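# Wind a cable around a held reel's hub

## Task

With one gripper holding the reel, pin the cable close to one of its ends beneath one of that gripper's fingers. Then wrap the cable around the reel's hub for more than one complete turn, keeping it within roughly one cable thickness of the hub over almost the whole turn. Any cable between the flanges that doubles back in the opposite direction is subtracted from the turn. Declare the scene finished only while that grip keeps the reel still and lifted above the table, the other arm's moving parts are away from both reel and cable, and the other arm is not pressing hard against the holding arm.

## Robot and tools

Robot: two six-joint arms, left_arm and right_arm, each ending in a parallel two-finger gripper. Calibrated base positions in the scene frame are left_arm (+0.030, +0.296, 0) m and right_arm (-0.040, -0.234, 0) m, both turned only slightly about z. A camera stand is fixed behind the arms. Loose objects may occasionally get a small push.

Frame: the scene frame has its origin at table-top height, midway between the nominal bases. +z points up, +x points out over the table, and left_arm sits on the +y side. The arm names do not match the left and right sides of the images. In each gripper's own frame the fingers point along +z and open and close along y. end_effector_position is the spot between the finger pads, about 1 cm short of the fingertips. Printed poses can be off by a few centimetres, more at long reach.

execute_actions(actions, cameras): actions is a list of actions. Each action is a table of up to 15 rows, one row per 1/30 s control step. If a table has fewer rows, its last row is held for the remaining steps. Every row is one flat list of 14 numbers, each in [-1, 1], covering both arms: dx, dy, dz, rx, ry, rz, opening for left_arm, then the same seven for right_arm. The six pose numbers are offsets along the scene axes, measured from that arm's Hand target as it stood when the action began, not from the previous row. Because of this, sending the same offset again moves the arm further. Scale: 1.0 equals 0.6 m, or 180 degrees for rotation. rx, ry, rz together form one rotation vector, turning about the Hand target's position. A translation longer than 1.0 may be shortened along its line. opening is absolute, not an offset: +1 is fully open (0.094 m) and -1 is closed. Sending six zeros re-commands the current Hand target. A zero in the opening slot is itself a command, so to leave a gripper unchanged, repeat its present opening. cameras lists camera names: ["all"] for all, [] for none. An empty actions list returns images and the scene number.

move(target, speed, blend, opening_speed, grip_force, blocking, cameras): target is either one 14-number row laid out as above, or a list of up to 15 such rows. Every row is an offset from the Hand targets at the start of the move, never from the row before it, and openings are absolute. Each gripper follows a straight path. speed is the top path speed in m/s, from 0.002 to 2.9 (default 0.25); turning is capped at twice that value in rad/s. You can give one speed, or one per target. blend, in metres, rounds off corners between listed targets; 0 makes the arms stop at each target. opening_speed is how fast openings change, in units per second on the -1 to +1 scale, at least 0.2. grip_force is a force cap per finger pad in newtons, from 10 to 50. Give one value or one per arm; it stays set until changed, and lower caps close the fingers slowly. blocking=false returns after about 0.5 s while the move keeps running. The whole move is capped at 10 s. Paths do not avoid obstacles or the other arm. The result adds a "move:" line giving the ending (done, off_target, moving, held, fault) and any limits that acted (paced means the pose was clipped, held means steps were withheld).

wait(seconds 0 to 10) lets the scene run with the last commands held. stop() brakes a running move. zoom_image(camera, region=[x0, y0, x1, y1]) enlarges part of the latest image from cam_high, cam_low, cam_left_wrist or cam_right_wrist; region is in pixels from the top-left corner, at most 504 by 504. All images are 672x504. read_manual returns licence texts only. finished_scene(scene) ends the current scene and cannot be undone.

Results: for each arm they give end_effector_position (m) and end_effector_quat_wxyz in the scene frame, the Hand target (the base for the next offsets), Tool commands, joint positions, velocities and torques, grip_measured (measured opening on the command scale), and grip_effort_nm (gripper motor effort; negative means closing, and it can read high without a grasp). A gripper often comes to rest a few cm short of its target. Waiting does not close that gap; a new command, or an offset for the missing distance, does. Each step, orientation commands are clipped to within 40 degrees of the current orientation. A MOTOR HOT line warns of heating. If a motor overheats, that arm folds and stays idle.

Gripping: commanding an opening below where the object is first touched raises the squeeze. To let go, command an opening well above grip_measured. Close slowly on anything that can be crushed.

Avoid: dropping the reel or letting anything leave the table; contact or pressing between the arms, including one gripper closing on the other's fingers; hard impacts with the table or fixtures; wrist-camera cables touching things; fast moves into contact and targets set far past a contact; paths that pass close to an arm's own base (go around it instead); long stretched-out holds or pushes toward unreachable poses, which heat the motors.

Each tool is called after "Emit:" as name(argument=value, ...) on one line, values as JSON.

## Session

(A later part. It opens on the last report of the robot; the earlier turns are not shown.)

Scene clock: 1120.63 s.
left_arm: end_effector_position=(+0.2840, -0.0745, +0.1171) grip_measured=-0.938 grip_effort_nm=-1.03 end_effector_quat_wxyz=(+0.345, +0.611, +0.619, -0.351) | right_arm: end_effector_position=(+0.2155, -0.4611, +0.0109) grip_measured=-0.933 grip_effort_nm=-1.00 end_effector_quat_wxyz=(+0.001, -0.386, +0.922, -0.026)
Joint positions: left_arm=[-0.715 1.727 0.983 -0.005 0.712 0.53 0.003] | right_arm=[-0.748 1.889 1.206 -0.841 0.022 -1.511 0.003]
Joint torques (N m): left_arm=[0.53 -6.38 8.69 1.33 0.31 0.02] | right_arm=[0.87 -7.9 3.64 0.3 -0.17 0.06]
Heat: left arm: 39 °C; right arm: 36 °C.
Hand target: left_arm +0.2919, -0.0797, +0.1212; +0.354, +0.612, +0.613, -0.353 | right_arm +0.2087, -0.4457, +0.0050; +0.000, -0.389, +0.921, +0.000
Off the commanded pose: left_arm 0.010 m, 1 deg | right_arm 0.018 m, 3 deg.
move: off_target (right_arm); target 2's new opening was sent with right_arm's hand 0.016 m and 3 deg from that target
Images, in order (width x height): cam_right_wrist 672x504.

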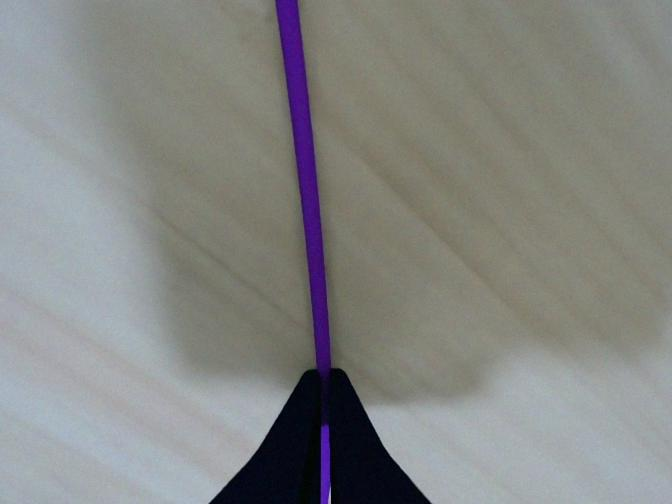

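Emit:
move(target=[[0, 0, 0, 0, 0, 0, -1, -0.0145, 0.0428, 0.325, 0, 0, 0, -1], [0, 0, 0, 0, 0, 0, -1, 0.0438, 0.2262, 0.425, 0.2815, -0.1143, -0.2815, -1], [0, 0, 0, 0, 0, 0, -1, 0.1022, 0.4095, 0.4583, 0.563, -0.2286, -0.563, -1]], speed=0.25, blend=[0.03, 0.03, 0], cameras=["all"])

Scene clock: 1161.83 s.
left_arm: end_effector_position=(+0.2840, -0.0745, +0.1171) grip_measured=-0.938 grip_effort_nm=-1.04 end_effector_quat_wxyz=(+0.345, +0.611, +0.619, -0.351) | right_arm: end_effector_position=(+0.2703, -0.1999, +0.2854) grip_measured=-0.934 grip_effort_nm=-1.04 end_effector_quat_wxyz=(+0.499, +0.497, +0.501, +0.502)
Joint positions: left_arm=[-0.715 1.727 0.983 -0.005 0.712 0.53 0.003] | right_arm=[0.21 0.661 0.437 0.226 0.232 1.57 0.003]
Joint torques (N m): left_arm=[0.54 -6.39 8.69 1.32 0.32 0.02] | right_arm=[0.7 -0.2 5.85 2.44 0.13 0.06]
Heat: left arm: 39 °C; right arm: 35 °C.
Hand target: left_arm +0.2919, -0.0797, +0.1212; +0.354, +0.612, +0.613, -0.353 | right_arm +0.2700, -0.2000, +0.2800; +0.500, +0.500, +0.500, +0.501
Off the commanded pose: left_arm 0.010 m, 1 deg | right_arm 0.005 m, 0 deg.
move: done

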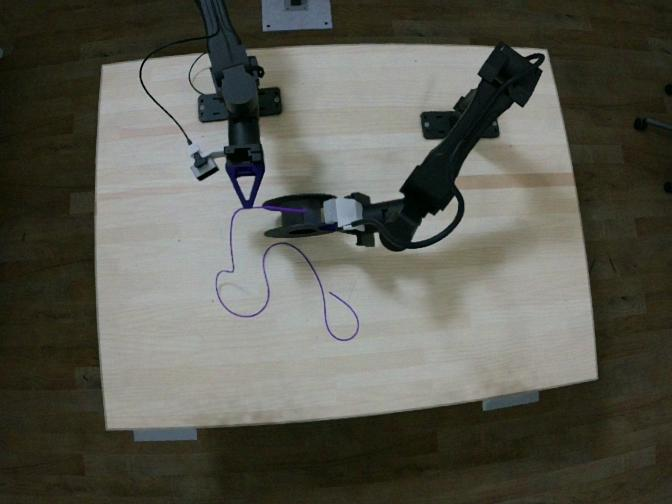

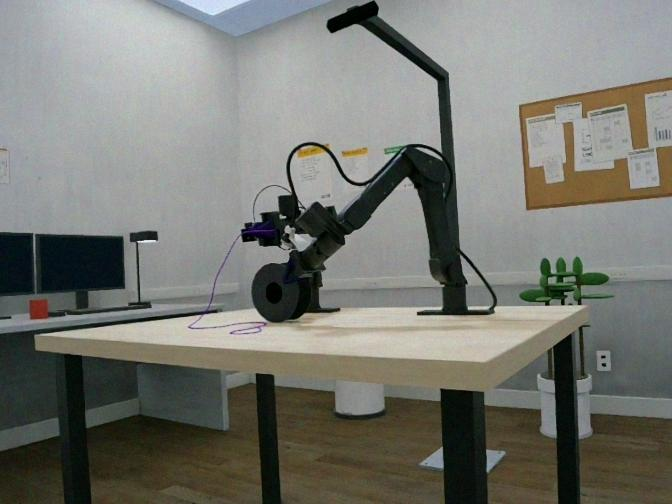

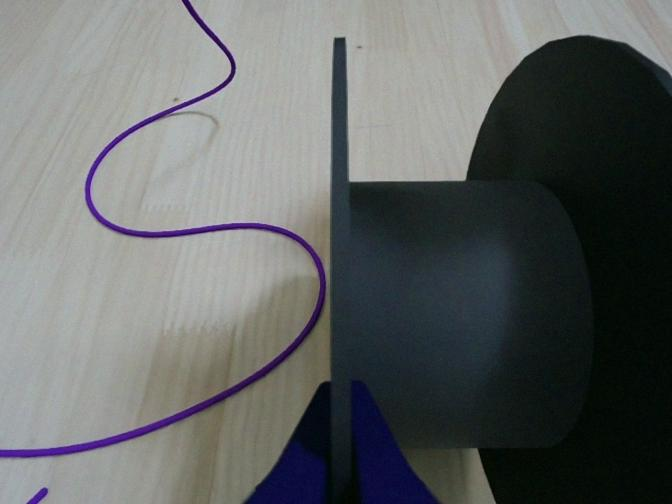

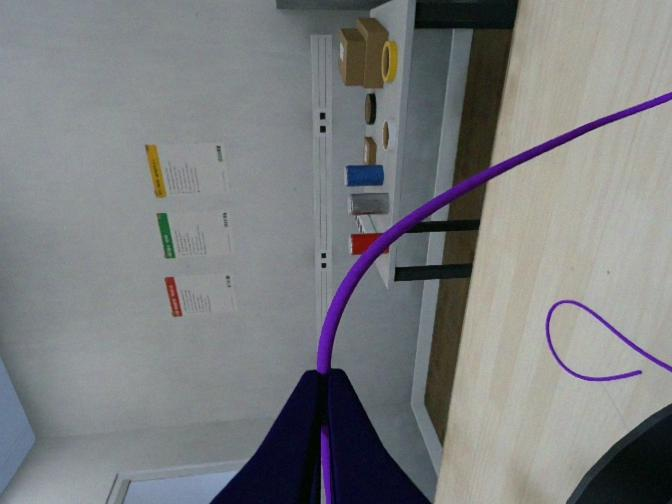

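Emit:
zoom_image(camera="cam_low", region=[170, 190, 350, 350])

Emit:
zoom_image(camera="cam_high", region=[200, 130, 400, 330])

Scaled by 2.800.

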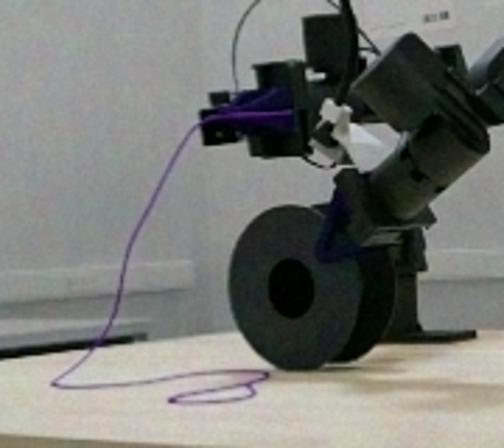

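Scaled by 2.520.

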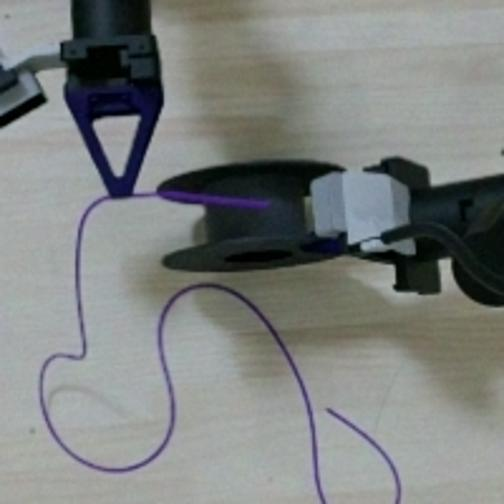

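Emit:
move(target=[0, 0, 0, 0, 0, 0, -1, 0.05, 0.2333, 0.0, -0.3868, 0.0678, 0.0475, -1], speed=0.2, cameras=["all"])

Scene clock: 1218.60 s.
left_arm: end_effector_position=(+0.2840, -0.0745, +0.1171) grip_measured=-0.938 grip_effort_nm=-1.03 end_effector_quat_wxyz=(+0.345, +0.611, +0.619, -0.351) | right_arm: end_effector_position=(+0.2993, -0.0611, +0.2701) grip_measured=-0.935 grip_effort_nm=-1.03 end_effector_quat_wxyz=(+0.602, +0.137, +0.778, +0.113)
Joint positions: left_arm=[-0.715 1.727 0.983 -0.005 0.712 0.53 0.003] | right_arm=[0.77 1.183 0.848 -0.015 0.757 0.605 0.003]
Joint torques (N m): left_arm=[0.53 -6.38 8.68 1.33 0.32 0.02] | right_arm=[0.68 -3.04 10.09 1.79 0.29 -0.06]
Heat: left arm: 40 °C; right arm: 37 °C.
Hand target: left_arm +0.2919, -0.0797, +0.1212; +0.354, +0.612, +0.613, -0.353 | right_arm +0.3000, -0.0600, +0.2800; +0.606, +0.137, +0.776, +0.108
Off the commanded pose: left_arm 0.010 m, 1 deg | right_arm 0.010 m, 1 deg.
move: done

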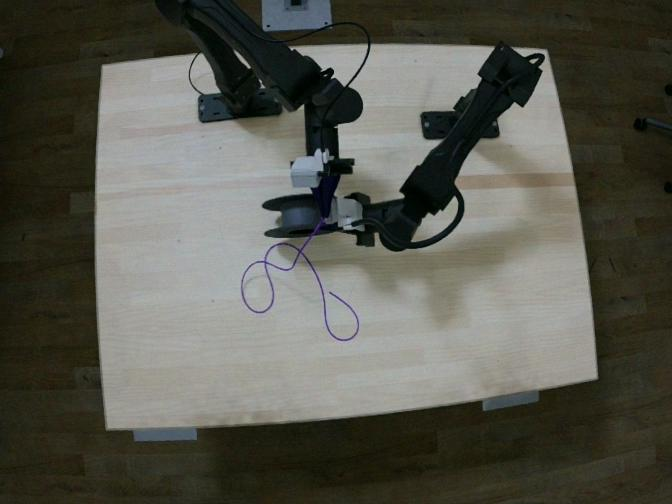

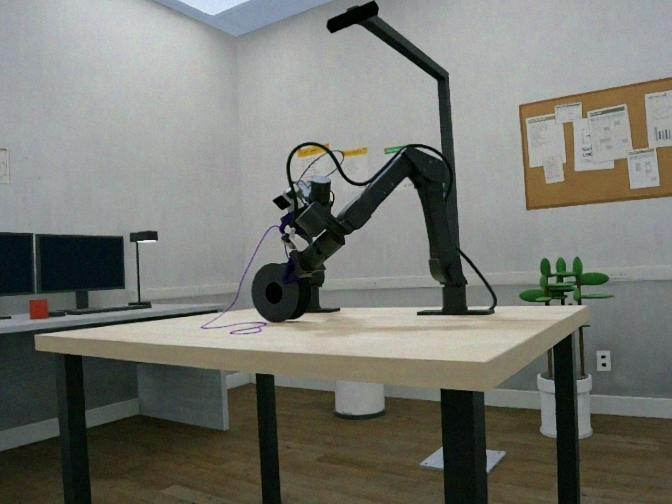

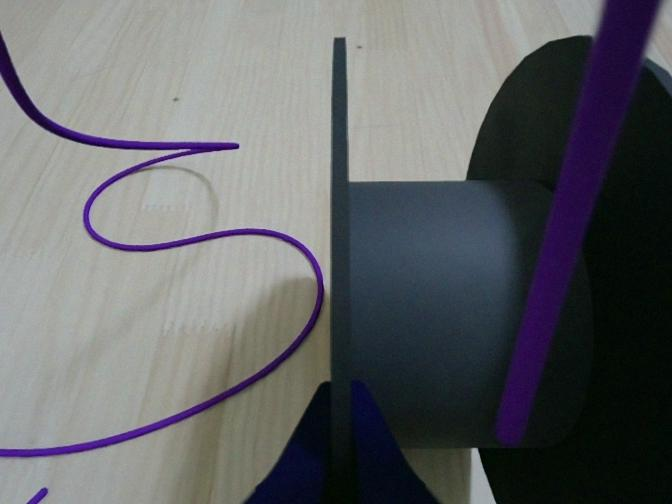

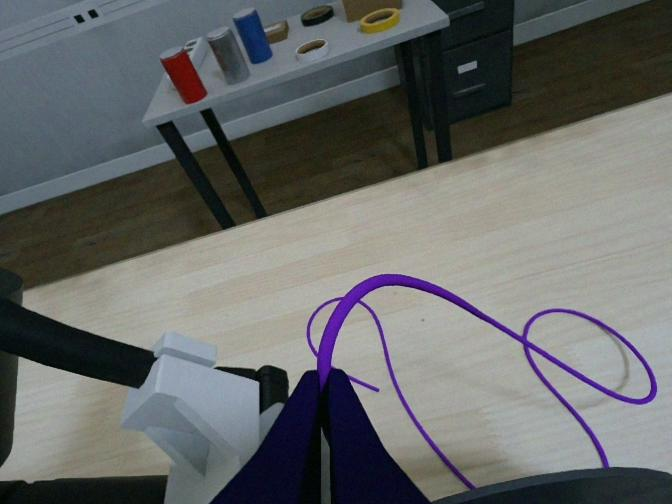

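Emit:
move(target=[0, 0, 0, 0, 0, 0, -0.15, 0.005, -0.005, -0.055, 0, 0, 0, -1], speed=0.08, opening_speed=0.6, cameras=["cam_left_wrist", "cam_right_wrist"])

Scene clock: 1243.13 s.
left_arm: end_effector_position=(+0.2859, -0.0726, +0.1115) grip_measured=-0.152 grip_effort_nm=0.10 end_effector_quat_wxyz=(+0.340, +0.610, +0.627, -0.346) | right_arm: end_effector_position=(+0.3029, -0.0593, +0.2632) grip_measured=-0.935 grip_effort_nm=-1.04 end_effector_quat_wxyz=(+0.614, +0.145, +0.765, +0.127)
Joint positions: left_arm=[-0.712 1.735 0.983 -0.012 0.701 0.53 0.04] | right_arm=[0.766 1.197 0.789 0.111 0.757 0.599 0.003]
Joint torques (N m): left_arm=[0.29 -7.2 8.62 1.37 0.42 0.02] | right_arm=[-0.68 -2.73 5.29 1.96 0.11 -0.08]
Heat: left arm: 40 °C; right arm: 39 °C.
Hand target: left_arm +0.2919, -0.0797, +0.1212; +0.354, +0.612, +0.613, -0.353 | right_arm +0.3030, -0.0629, +0.2470; +0.606, +0.137, +0.776, +0.108
Off the commanded pose: left_arm 0.014 m, 2 deg | right_arm 0.017 m, 3 deg.
move: off_target (left_arm, right_arm)
Images, in order (width x height): cam_left_wrist 672x504, cam_right_wrist 672x504.

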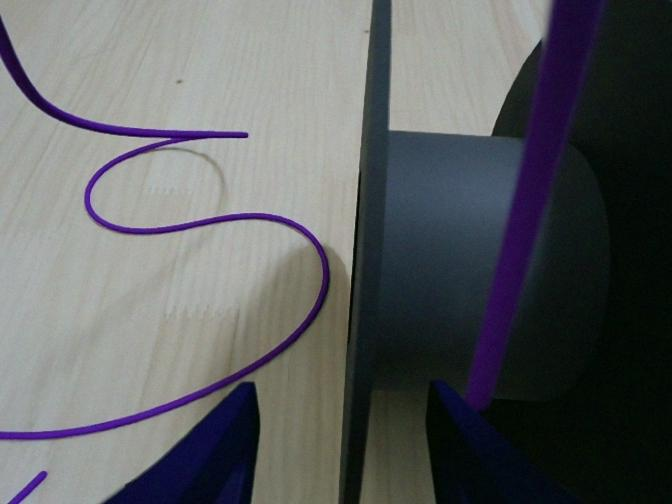

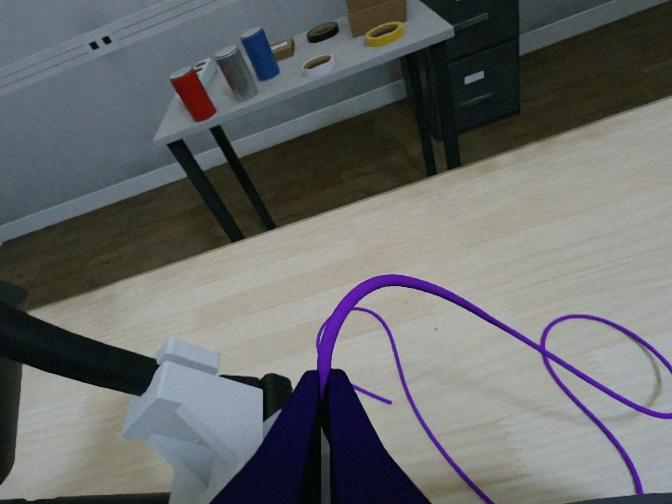

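Emit:
move(target=[0, 0, 0, 0, 0, 0, -0.15, 0.012, -0.003, -0.05, 0, 0, 0, -1], speed=0.06, cameras=["cam_left_wrist", "cam_right_wrist"])

Scene clock: 1252.17 s.
left_arm: end_effector_position=(+0.2913, -0.0647, +0.0994) grip_measured=-0.152 grip_effort_nm=0.09 end_effector_quat_wxyz=(+0.327, +0.604, +0.649, -0.328) | right_arm: end_effector_position=(+0.3113, -0.0632, +0.2504) grip_measured=-0.935 grip_effort_nm=-1.04 end_effector_quat_wxyz=(+0.631, +0.163, +0.745, +0.140)
Joint positions: left_arm=[-0.704 1.744 0.983 -0.046 0.659 0.53 0.04] | right_arm=[0.742 1.234 0.705 0.302 0.756 0.592 0.003]
Joint torques (N m): left_arm=[-0.4 -8.21 8.43 1.6 0.81 0.06] | right_arm=[-0.85 -2.02 4.51 1.52 -0.11 -0.1]
Heat: left arm: 40 °C; right arm: 37 °C.
Hand target: left_arm +0.2920, -0.0797, +0.1212; +0.354, +0.612, +0.613, -0.353 | right_arm +0.3102, -0.0647, +0.2170; +0.606, +0.137, +0.776, +0.108
Off the commanded pose: left_arm 0.027 m, 6 deg | right_arm 0.033 m, 7 deg.
move: off_target (left_arm, right_arm)
Images, in order (width x height): cam_left_wrist 672x504, cam_right_wrist 672x504.

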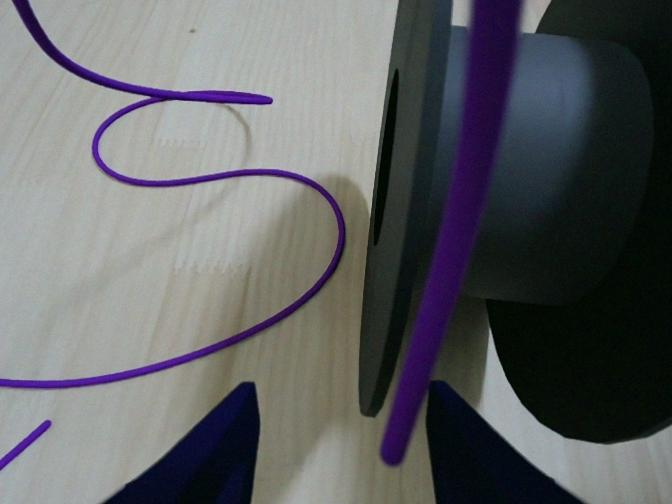

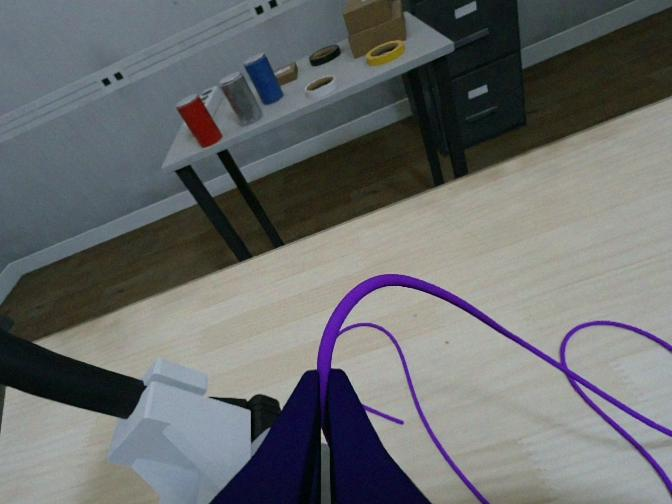

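Emit:
move(target=[0, 0, 0, 0, 0, 0, -0.15, 0.0, 0.0, 0.09, 0, 0, 0, -1], speed=0.1, cameras=["all"])

Scene clock: 1261.90 s.
left_arm: end_effector_position=(+0.2886, -0.0695, +0.1065) grip_measured=-0.152 grip_effort_nm=0.10 end_effector_quat_wxyz=(+0.335, +0.607, +0.633, -0.344) | right_arm: end_effector_position=(+0.3091, -0.0613, +0.2575) grip_measured=-0.935 grip_effort_nm=-1.04 end_effector_quat_wxyz=(+0.602, +0.132, +0.780, +0.107)
Joint positions: left_arm=[-0.704 1.744 0.983 -0.019 0.698 0.531 0.04] | right_arm=[0.742 1.221 0.822 0.054 0.735 0.58 0.003]
Joint torques (N m): left_arm=[-0.46 -7.99 8.55 1.41 0.45 0.01] | right_arm=[-0.81 -4.83 9.87 1.69 0.12 -0.01]
Heat: left arm: 40 °C; right arm: 36 °C.
Hand target: left_arm +0.2920, -0.0797, +0.1212; +0.354, +0.612, +0.613, -0.353 | right_arm +0.3102, -0.0647, +0.2709; +0.606, +0.137, +0.776, +0.108
Off the commanded pose: left_arm 0.018 m, 3 deg | right_arm 0.014 m, 1 deg.
move: off_target (left_arm, right_arm)

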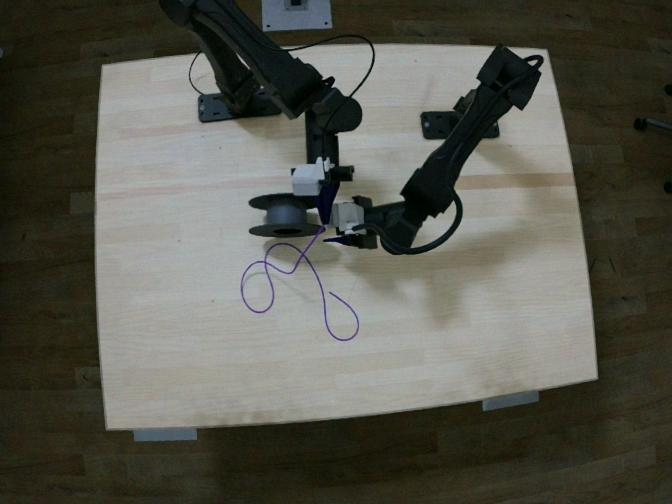

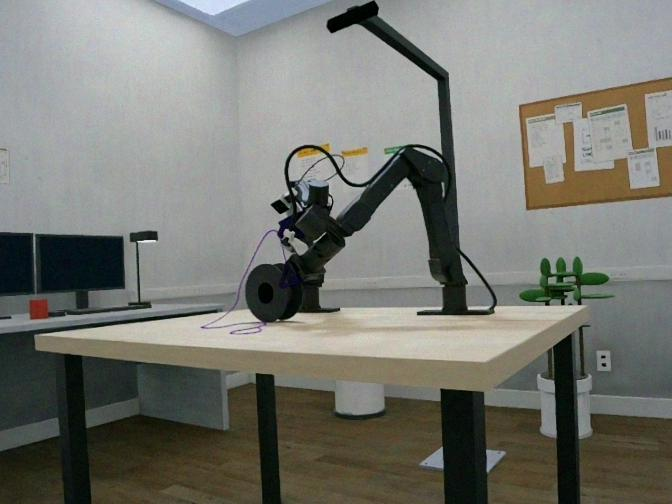

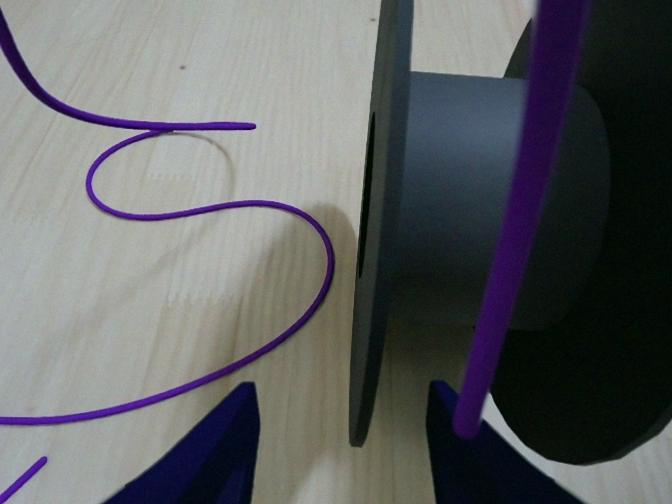

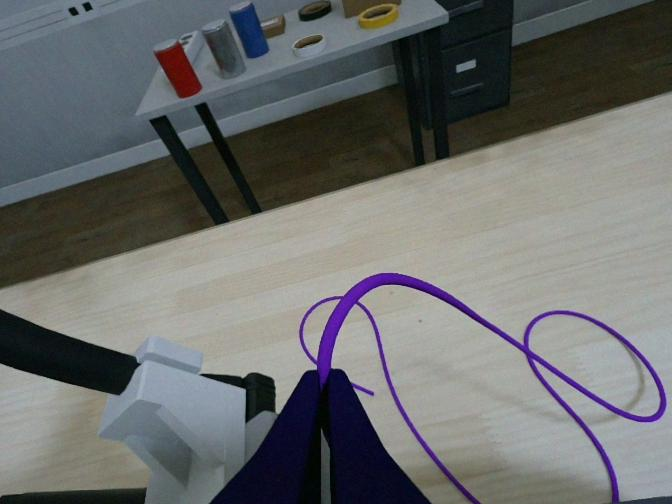

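Emit:
move(target=[0, 0, 0, 0, 0, 0, -0.15, -0.0167, -0.0667, 0.1, 0, 0, 0, -1], speed=0.15)

Emit:
move(target=[-0.02, -0.0538, 0.0013, 0, 0, -0.037, -0.15, 0, 0, 0, 0, 0, 0, -1], speed=0.08, cameras=["cam_left_wrist", "cam_high"])

Scene clock: 1300.53 s.
left_arm: end_effector_position=(+0.2886, -0.0697, +0.1068) grip_measured=-0.152 grip_effort_nm=0.10 end_effector_quat_wxyz=(+0.336, +0.607, +0.633, -0.344) | right_arm: end_effector_position=(+0.3005, -0.1017, +0.3198) grip_measured=-0.935 grip_effort_nm=-1.04 end_effector_quat_wxyz=(+0.602, +0.136, +0.779, +0.108)
Joint positions: left_arm=[-0.704 1.744 0.983 -0.017 0.699 0.531 0.04] | right_arm=[0.635 1.079 0.982 -0.221 0.635 0.543 0.003]
Joint torques (N m): left_arm=[-0.46 -7.98 8.54 1.4 0.45 0.01] | right_arm=[-0.57 -3.03 9.73 1.85 0.1 -0.05]
Heat: left arm: 40 °C; right arm: 37 °C.
Hand target: left_arm +0.2920, -0.0797, +0.1212; +0.354, +0.612, +0.613, -0.353 | right_arm +0.3002, -0.1048, +0.3310; +0.606, +0.137, +0.776, +0.108
Off the commanded pose: left_arm 0.018 m, 3 deg | right_arm 0.011 m, 1 deg.
move: off_target (left_arm, right_arm)

Scene clock: 1301.87 s.
left_arm: end_effector_position=(+0.2808, -0.1052, +0.1211) grip_measured=-0.152 grip_effort_nm=0.10 end_effector_quat_wxyz=(+0.336, +0.640, +0.587, -0.364) | right_arm: end_effector_position=(+0.3004, -0.1017, +0.3197) grip_measured=-0.935 grip_effort_nm=-1.04 end_effector_quat_wxyz=(+0.602, +0.136, +0.780, +0.108)
Joint positions: left_arm=[-0.763 1.818 1.112 -0.055 0.74 0.574 0.04] | right_arm=[0.635 1.079 0.982 -0.222 0.635 0.543 0.003]
Joint torques (N m): left_arm=[-0.49 -7.09 8.8 1.13 0.45 0.04] | right_arm=[-0.64 -2.96 9.72 1.86 0.09 -0.08]
Heat: left arm: 40 °C; right arm: 38 °C.
Hand target: left_arm +0.2799, -0.1120, +0.1220; +0.333, +0.647, +0.576, -0.373 | right_arm +0.3002, -0.1048, +0.3310; +0.606, +0.137, +0.776, +0.108
Off the commanded pose: left_arm 0.007 m, 2 deg | right_arm 0.012 m, 1 deg.
move: off_target (right_arm)
Images, in order (width x height): cam_high 672x504, cam_left_wrist 672x504.

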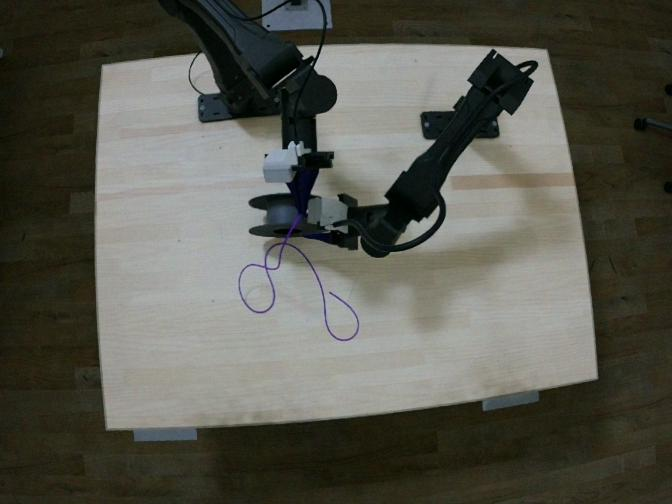

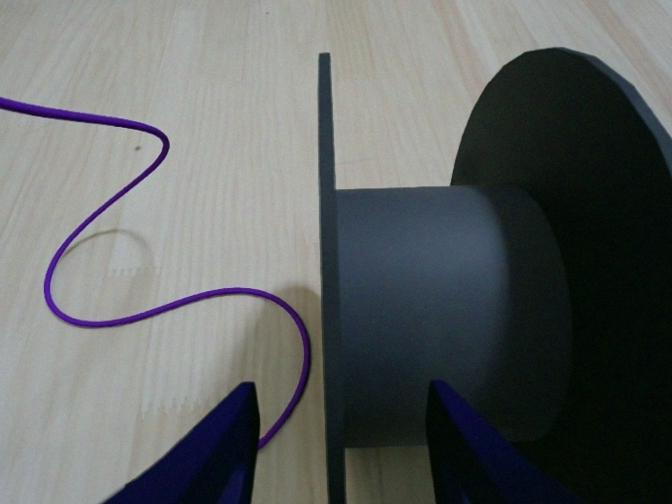

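Emit:
move(target=[0, 0, 0, 0, 0, 0, -0.15, -0.0328, 0.0, -0.1217, -0.005, -0.0777, -0.0368, -1], speed=0.1, cameras=["all"])

Scene clock: 1352.73 s.
left_arm: end_effector_position=(+0.2799, -0.1044, +0.1199) grip_measured=-0.152 grip_effort_nm=0.10 end_effector_quat_wxyz=(+0.332, +0.640, +0.589, -0.364) | right_arm: end_effector_position=(+0.2828, -0.1048, +0.2644) grip_measured=-0.935 grip_effort_nm=-1.04 end_effector_quat_wxyz=(+0.703, +0.166, +0.686, +0.089)
Joint positions: left_arm=[-0.763 1.818 1.112 -0.064 0.74 0.575 0.04] | right_arm=[0.771 1.107 0.495 0.619 0.913 0.358 0.003]
Joint torques (N m): left_arm=[-0.47 -7.09 8.83 1.19 0.45 0.08] | right_arm=[0.85 -2.25 5.38 2.14 0.11 -0.06]
Heat: left arm: 40 °C; right arm: 42 °C.
Hand target: left_arm +0.2799, -0.1120, +0.1220; +0.333, +0.647, +0.576, -0.373 | right_arm +0.2805, -0.1048, +0.2580; +0.702, +0.163, +0.688, +0.082
Off the commanded pose: left_arm 0.008 m, 2 deg | right_arm 0.007 m, 1 deg.
move: done

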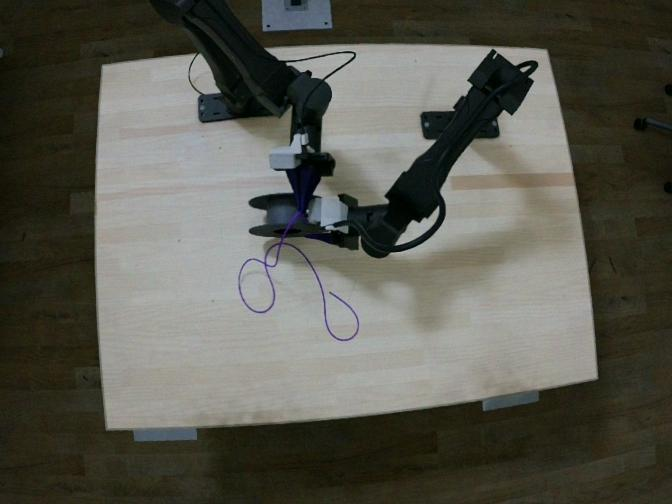

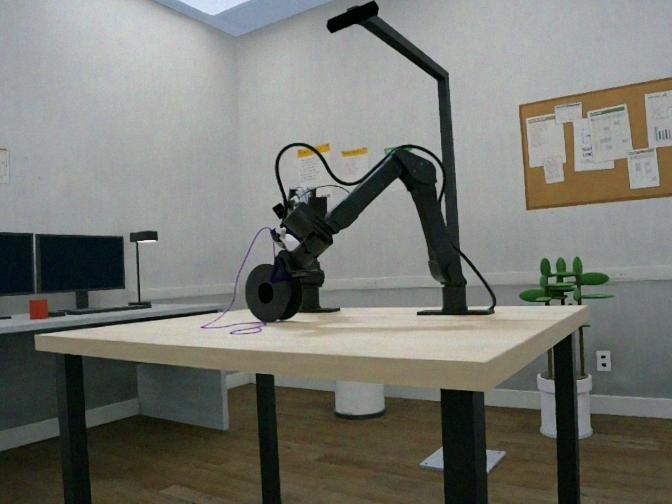

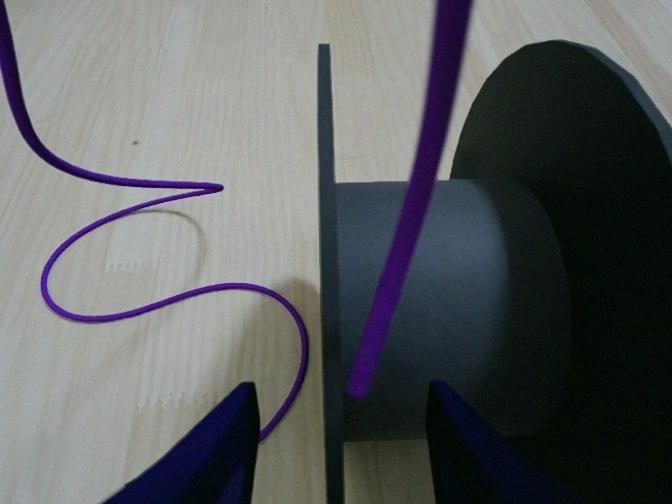

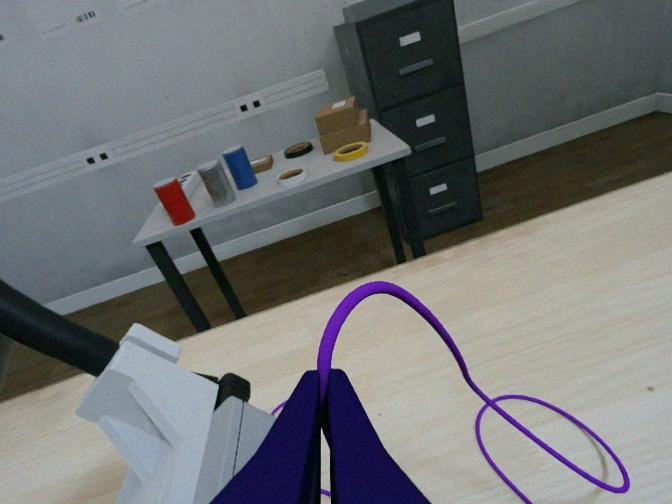

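Emit:
move(target=[0, 0, 0, 0, 0, 0, -0.15, -0.011, 0.003, -0.055, 0, 0, 0, -1], speed=0.06, cameras=["cam_left_wrist", "cam_right_wrist"])

Scene clock: 1386.03 s.
left_arm: end_effector_position=(+0.2790, -0.1037, +0.1162) grip_measured=-0.152 grip_effort_nm=0.10 end_effector_quat_wxyz=(+0.326, +0.640, +0.592, -0.365) | right_arm: end_effector_position=(+0.2764, -0.1018, +0.2303) grip_measured=-0.935 grip_effort_nm=-1.04 end_effector_quat_wxyz=(+0.703, +0.165, +0.686, +0.090)
Joint positions: left_arm=[-0.763 1.824 1.113 -0.073 0.741 0.575 0.04] | right_arm=[0.801 1.184 0.385 0.806 0.941 0.358 0.003]
Joint torques (N m): left_arm=[-0.46 -7.65 8.72 1.25 0.46 0.09] | right_arm=[0.73 -2.37 5.14 2.09 0.13 -0.05]
Heat: left arm: 40 °C; right arm: 37 °C.
Hand target: left_arm +0.2799, -0.1120, +0.1220; +0.333, +0.647, +0.576, -0.373 | right_arm +0.2739, -0.1031, +0.2249; +0.702, +0.163, +0.688, +0.082
Off the commanded pose: left_arm 0.010 m, 2 deg | right_arm 0.006 m, 1 deg.
move: done
Images, in order (width x height): cam_left_wrist 672x504, cam_right_wrist 672x504.

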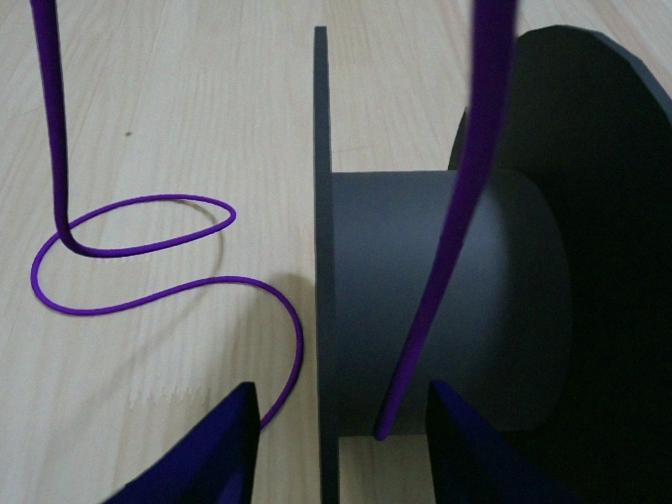

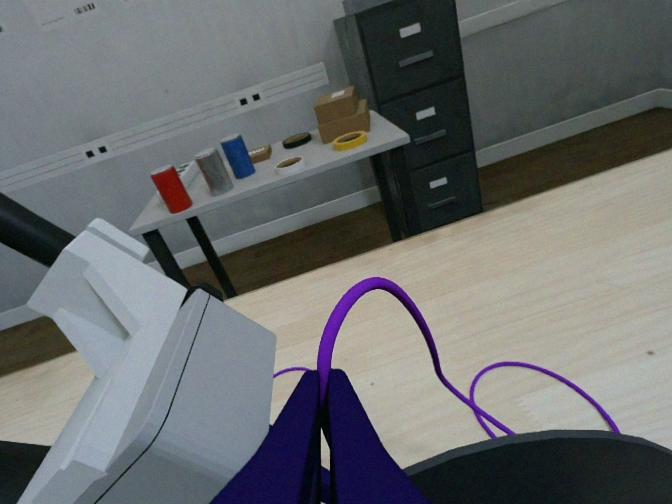

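Emit:
zoom_image(camera="cam_right_wrist", region=[150, 280, 450, 504])

Emit:
zoom_image(camera="cam_left_wrist", region=[220, 280, 560, 504])

Scaled by 1.680.

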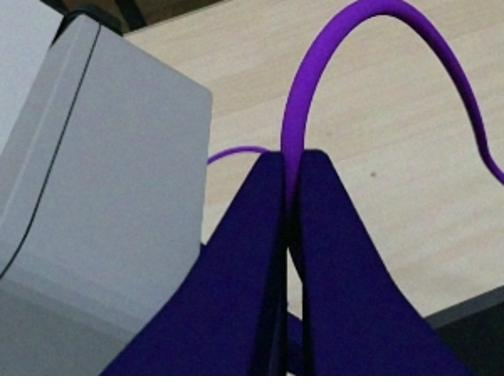

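Scaled by 1.482.

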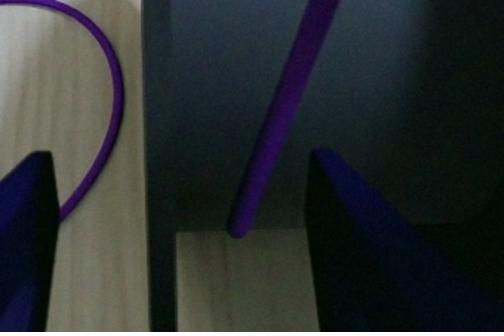

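Emit:
move(target=[[0, 0, 0, 0, 0, 0, -0.15, -0.004, 0.004, -0.016, 0, 0, 0, -1], [0, 0, 0, 0, 0, 0, -1, -0.004, 0.004, -0.016, 0, 0, 0, -1]], speed=0.05, opening_speed=0.4, cameras=["cam_left_wrist", "cam_right_wrist"])

Emit:
zoom_image(camera="cam_left_wrist", region=[220, 280, 560, 504])

Scene clock: 1417.20 s.
left_arm: end_effector_position=(+0.2789, -0.1038, +0.1162) grip_measured=-0.884 grip_effort_nm=-1.03 end_effector_quat_wxyz=(+0.327, +0.642, +0.590, -0.364) | right_arm: end_effector_position=(+0.2742, -0.0990, +0.2211) grip_measured=-0.935 grip_effort_nm=-1.04 end_effector_quat_wxyz=(+0.703, +0.165, +0.686, +0.090)
Joint positions: left_arm=[-0.763 1.824 1.113 -0.073 0.741 0.58 0.005] | right_arm=[0.818 1.223 0.36 0.871 0.957 0.358 0.003]
Joint torques (N m): left_arm=[-0.46 -7.66 8.75 1.25 0.45 0.04] | right_arm=[0.77 -2.52 4.85 2.06 0.13 -0.07]
Heat: left arm: 42 °C; right arm: 36 °C.
Hand target: left_arm +0.2799, -0.1120, +0.1220; +0.333, +0.647, +0.576, -0.373 | right_arm +0.2715, -0.1006, +0.2153; +0.702, +0.163, +0.688, +0.082
Off the commanded pose: left_arm 0.010 m, 2 deg | right_arm 0.007 m, 1 deg.
move: done
Images, in order (width x height): cam_left_wrist 672x504, cam_right_wrist 672x504.

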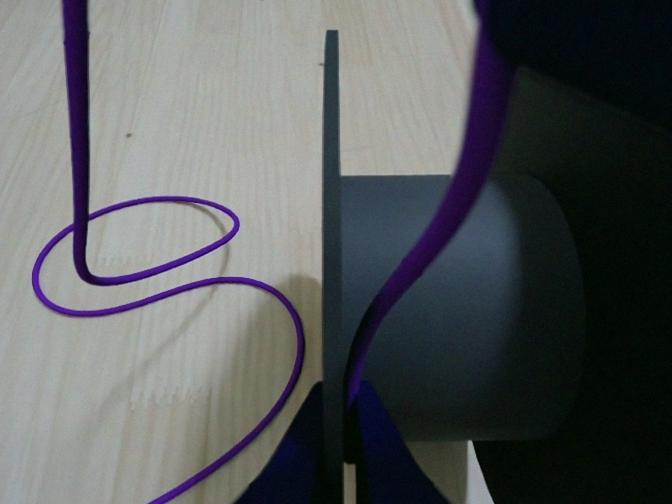

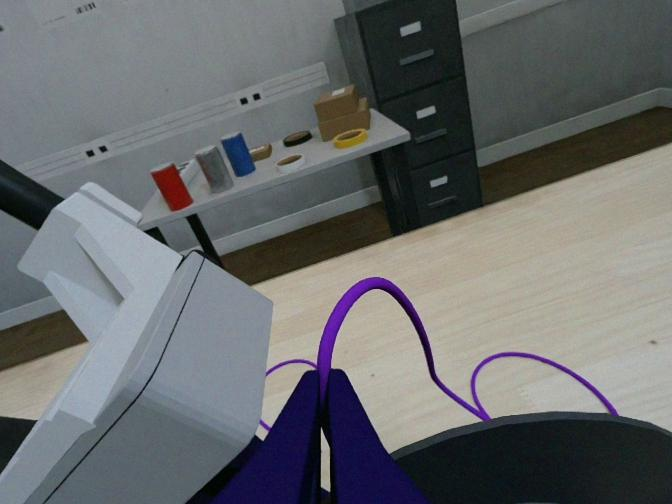

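Scaled by 1.482.

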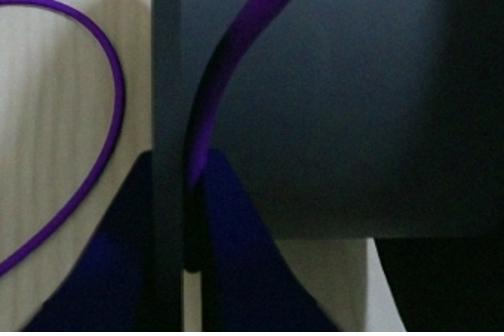

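Emit:
move(target=[[0, 0, 0, 0, 0, 0, -1, 0, 0, 0, 0, 0, 0, -0.6], [0, 0, 0, 0, 0, 0, -1, -0.2, 0.0, 0.03, 0, 0, 0, -0.6]], speed=0.12, opening_speed=0.8, cameras=["all"])

Scene clock: 1467.80 s.
left_arm: end_effector_position=(+0.2789, -0.1038, +0.1163) grip_measured=-0.884 grip_effort_nm=-1.04 end_effector_quat_wxyz=(+0.327, +0.642, +0.590, -0.364) | right_arm: end_effector_position=(+0.1541, -0.0972, +0.2386) grip_measured=-0.603 grip_effort_nm=0.13 end_effector_quat_wxyz=(+0.701, +0.159, +0.688, +0.103)
Joint positions: left_arm=[-0.763 1.824 1.113 -0.073 0.742 0.58 0.005] | right_arm=[1.439 0.858 0.248 0.762 1.55 0.219 0.019]
Joint torques (N m): left_arm=[-0.46 -7.65 8.75 1.26 0.45 0.04] | right_arm=[0.73 -1.1 5.03 1.36 0.07 -0.07]
Heat: left arm: 43 °C; right arm: 36 °C.
Hand target: left_arm +0.2799, -0.1120, +0.1220; +0.333, +0.647, +0.576, -0.373 | right_arm +0.1515, -0.1006, +0.2334; +0.702, +0.163, +0.688, +0.082
Off the commanded pose: left_arm 0.010 m, 2 deg | right_arm 0.007 m, 2 deg.
joint sent to its limit (right arm) — joint 5 (wrist yaw), upper limit. The joint targets still meet the commanded pose.
move: done

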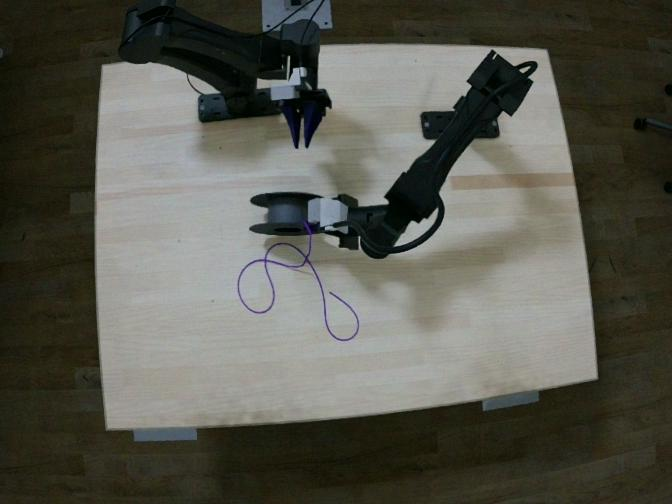

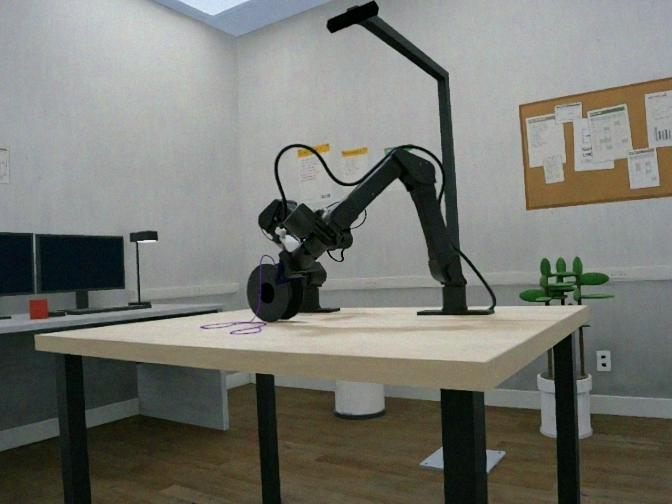

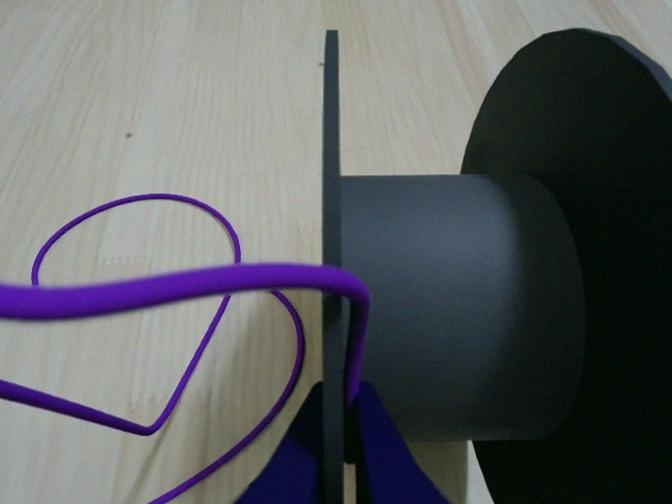

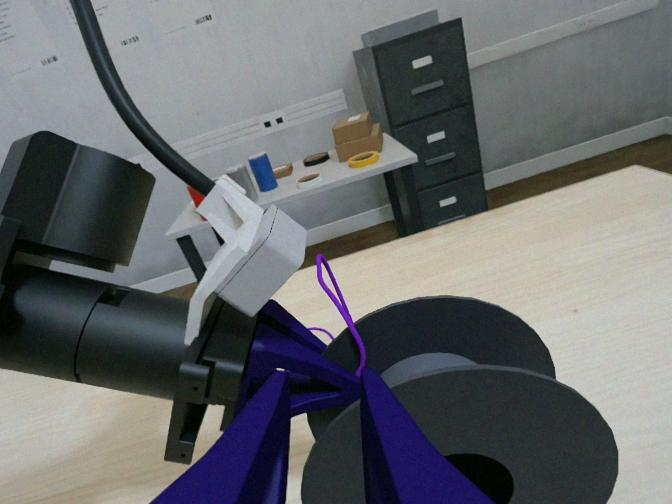

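Emit:
move(target=[[0, 0, 0.1, 0, 0, 0, -1, 0, 0, 0, 0, 0, 0, -0.6], [0.0335, 0.2867, 0.3467, -0.1576, -0.0789, 0.361, -1, 0, 0, 0, 0, 0, 0, -0.6]], speed=0.15, blend=[0.03, 0], cameras=["all"])

Scene clock: 1535.00 s.
left_arm: end_effector_position=(+0.3025, +0.0566, +0.2996) grip_measured=-0.884 grip_effort_nm=-1.03 end_effector_quat_wxyz=(+0.648, +0.215, +0.713, -0.158) | right_arm: end_effector_position=(+0.1541, -0.0972, +0.2385) grip_measured=-0.603 grip_effort_nm=0.13 end_effector_quat_wxyz=(+0.701, +0.159, +0.688, +0.102)
Joint positions: left_arm=[-0.913 0.954 0.69 0.146 -0.37 0.01 0.005] | right_arm=[1.439 0.858 0.248 0.762 1.55 0.218 0.019]
Joint torques (N m): left_arm=[-0.64 -4.82 6.97 2.35 -0.15 -0.15] | right_arm=[0.59 -1.03 5.08 1.36 0.04 -0.04]
Heat: left arm: 42 °C; right arm: 35 °C.
Hand target: left_arm +0.3000, +0.0599, +0.3299; +0.683, +0.183, +0.683, -0.183 | right_arm +0.1527, -0.1005, +0.2335; +0.701, +0.153, +0.690, +0.092 (not the last commanded pose)
Off the commanded pose: left_arm 0.031 m, 7 deg | right_arm 0.007 m, 2 deg.
move: off_target (left_arm)

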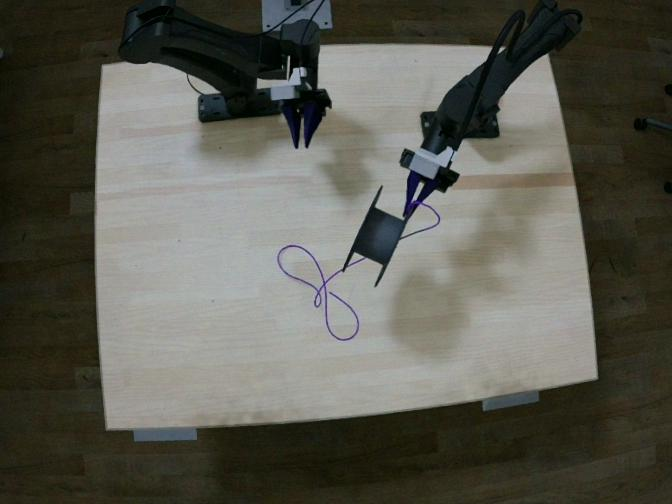

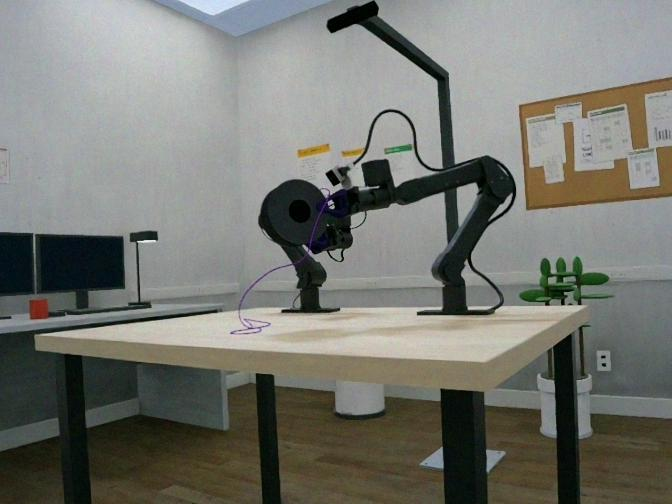

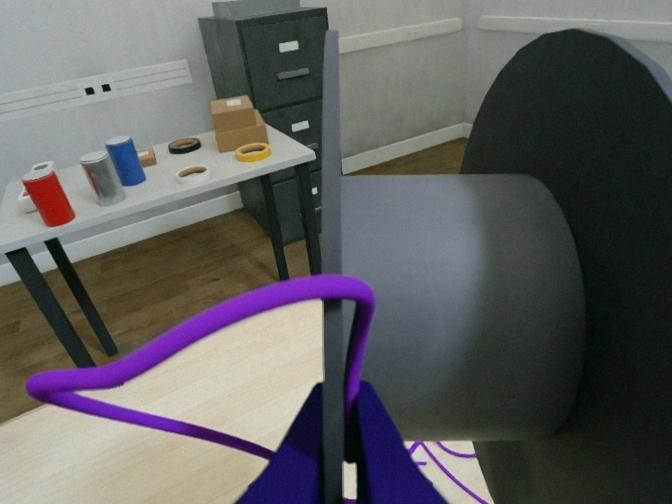

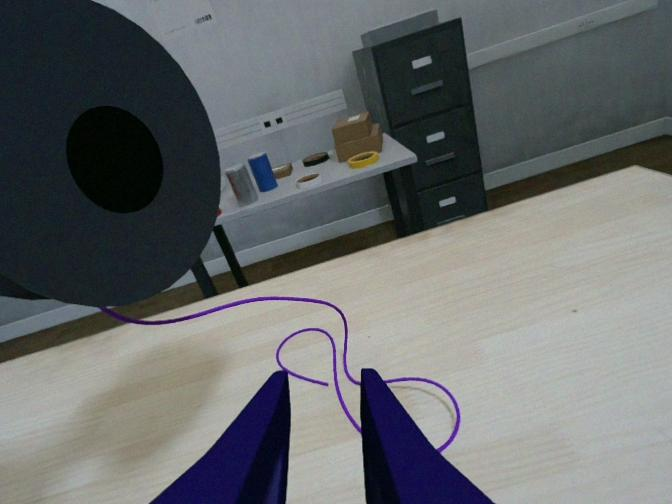

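Emit:
zoom_image(camera="cam_high", region=[270, 170, 470, 350])

Emit:
zoom_image(camera="cam_low", region=[200, 150, 400, 350])

Scaled by 2.520.

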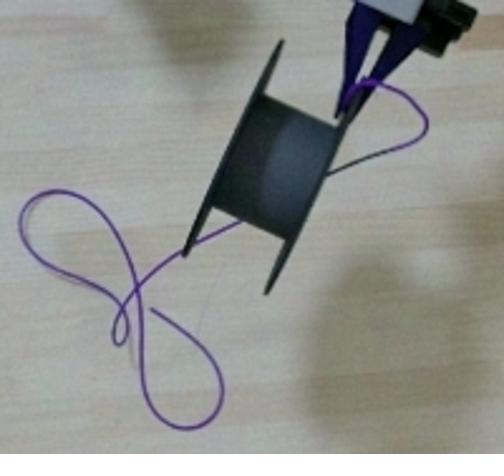

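Scaled by 2.520.

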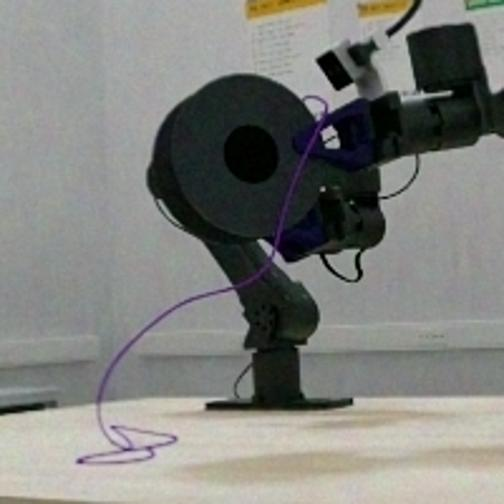

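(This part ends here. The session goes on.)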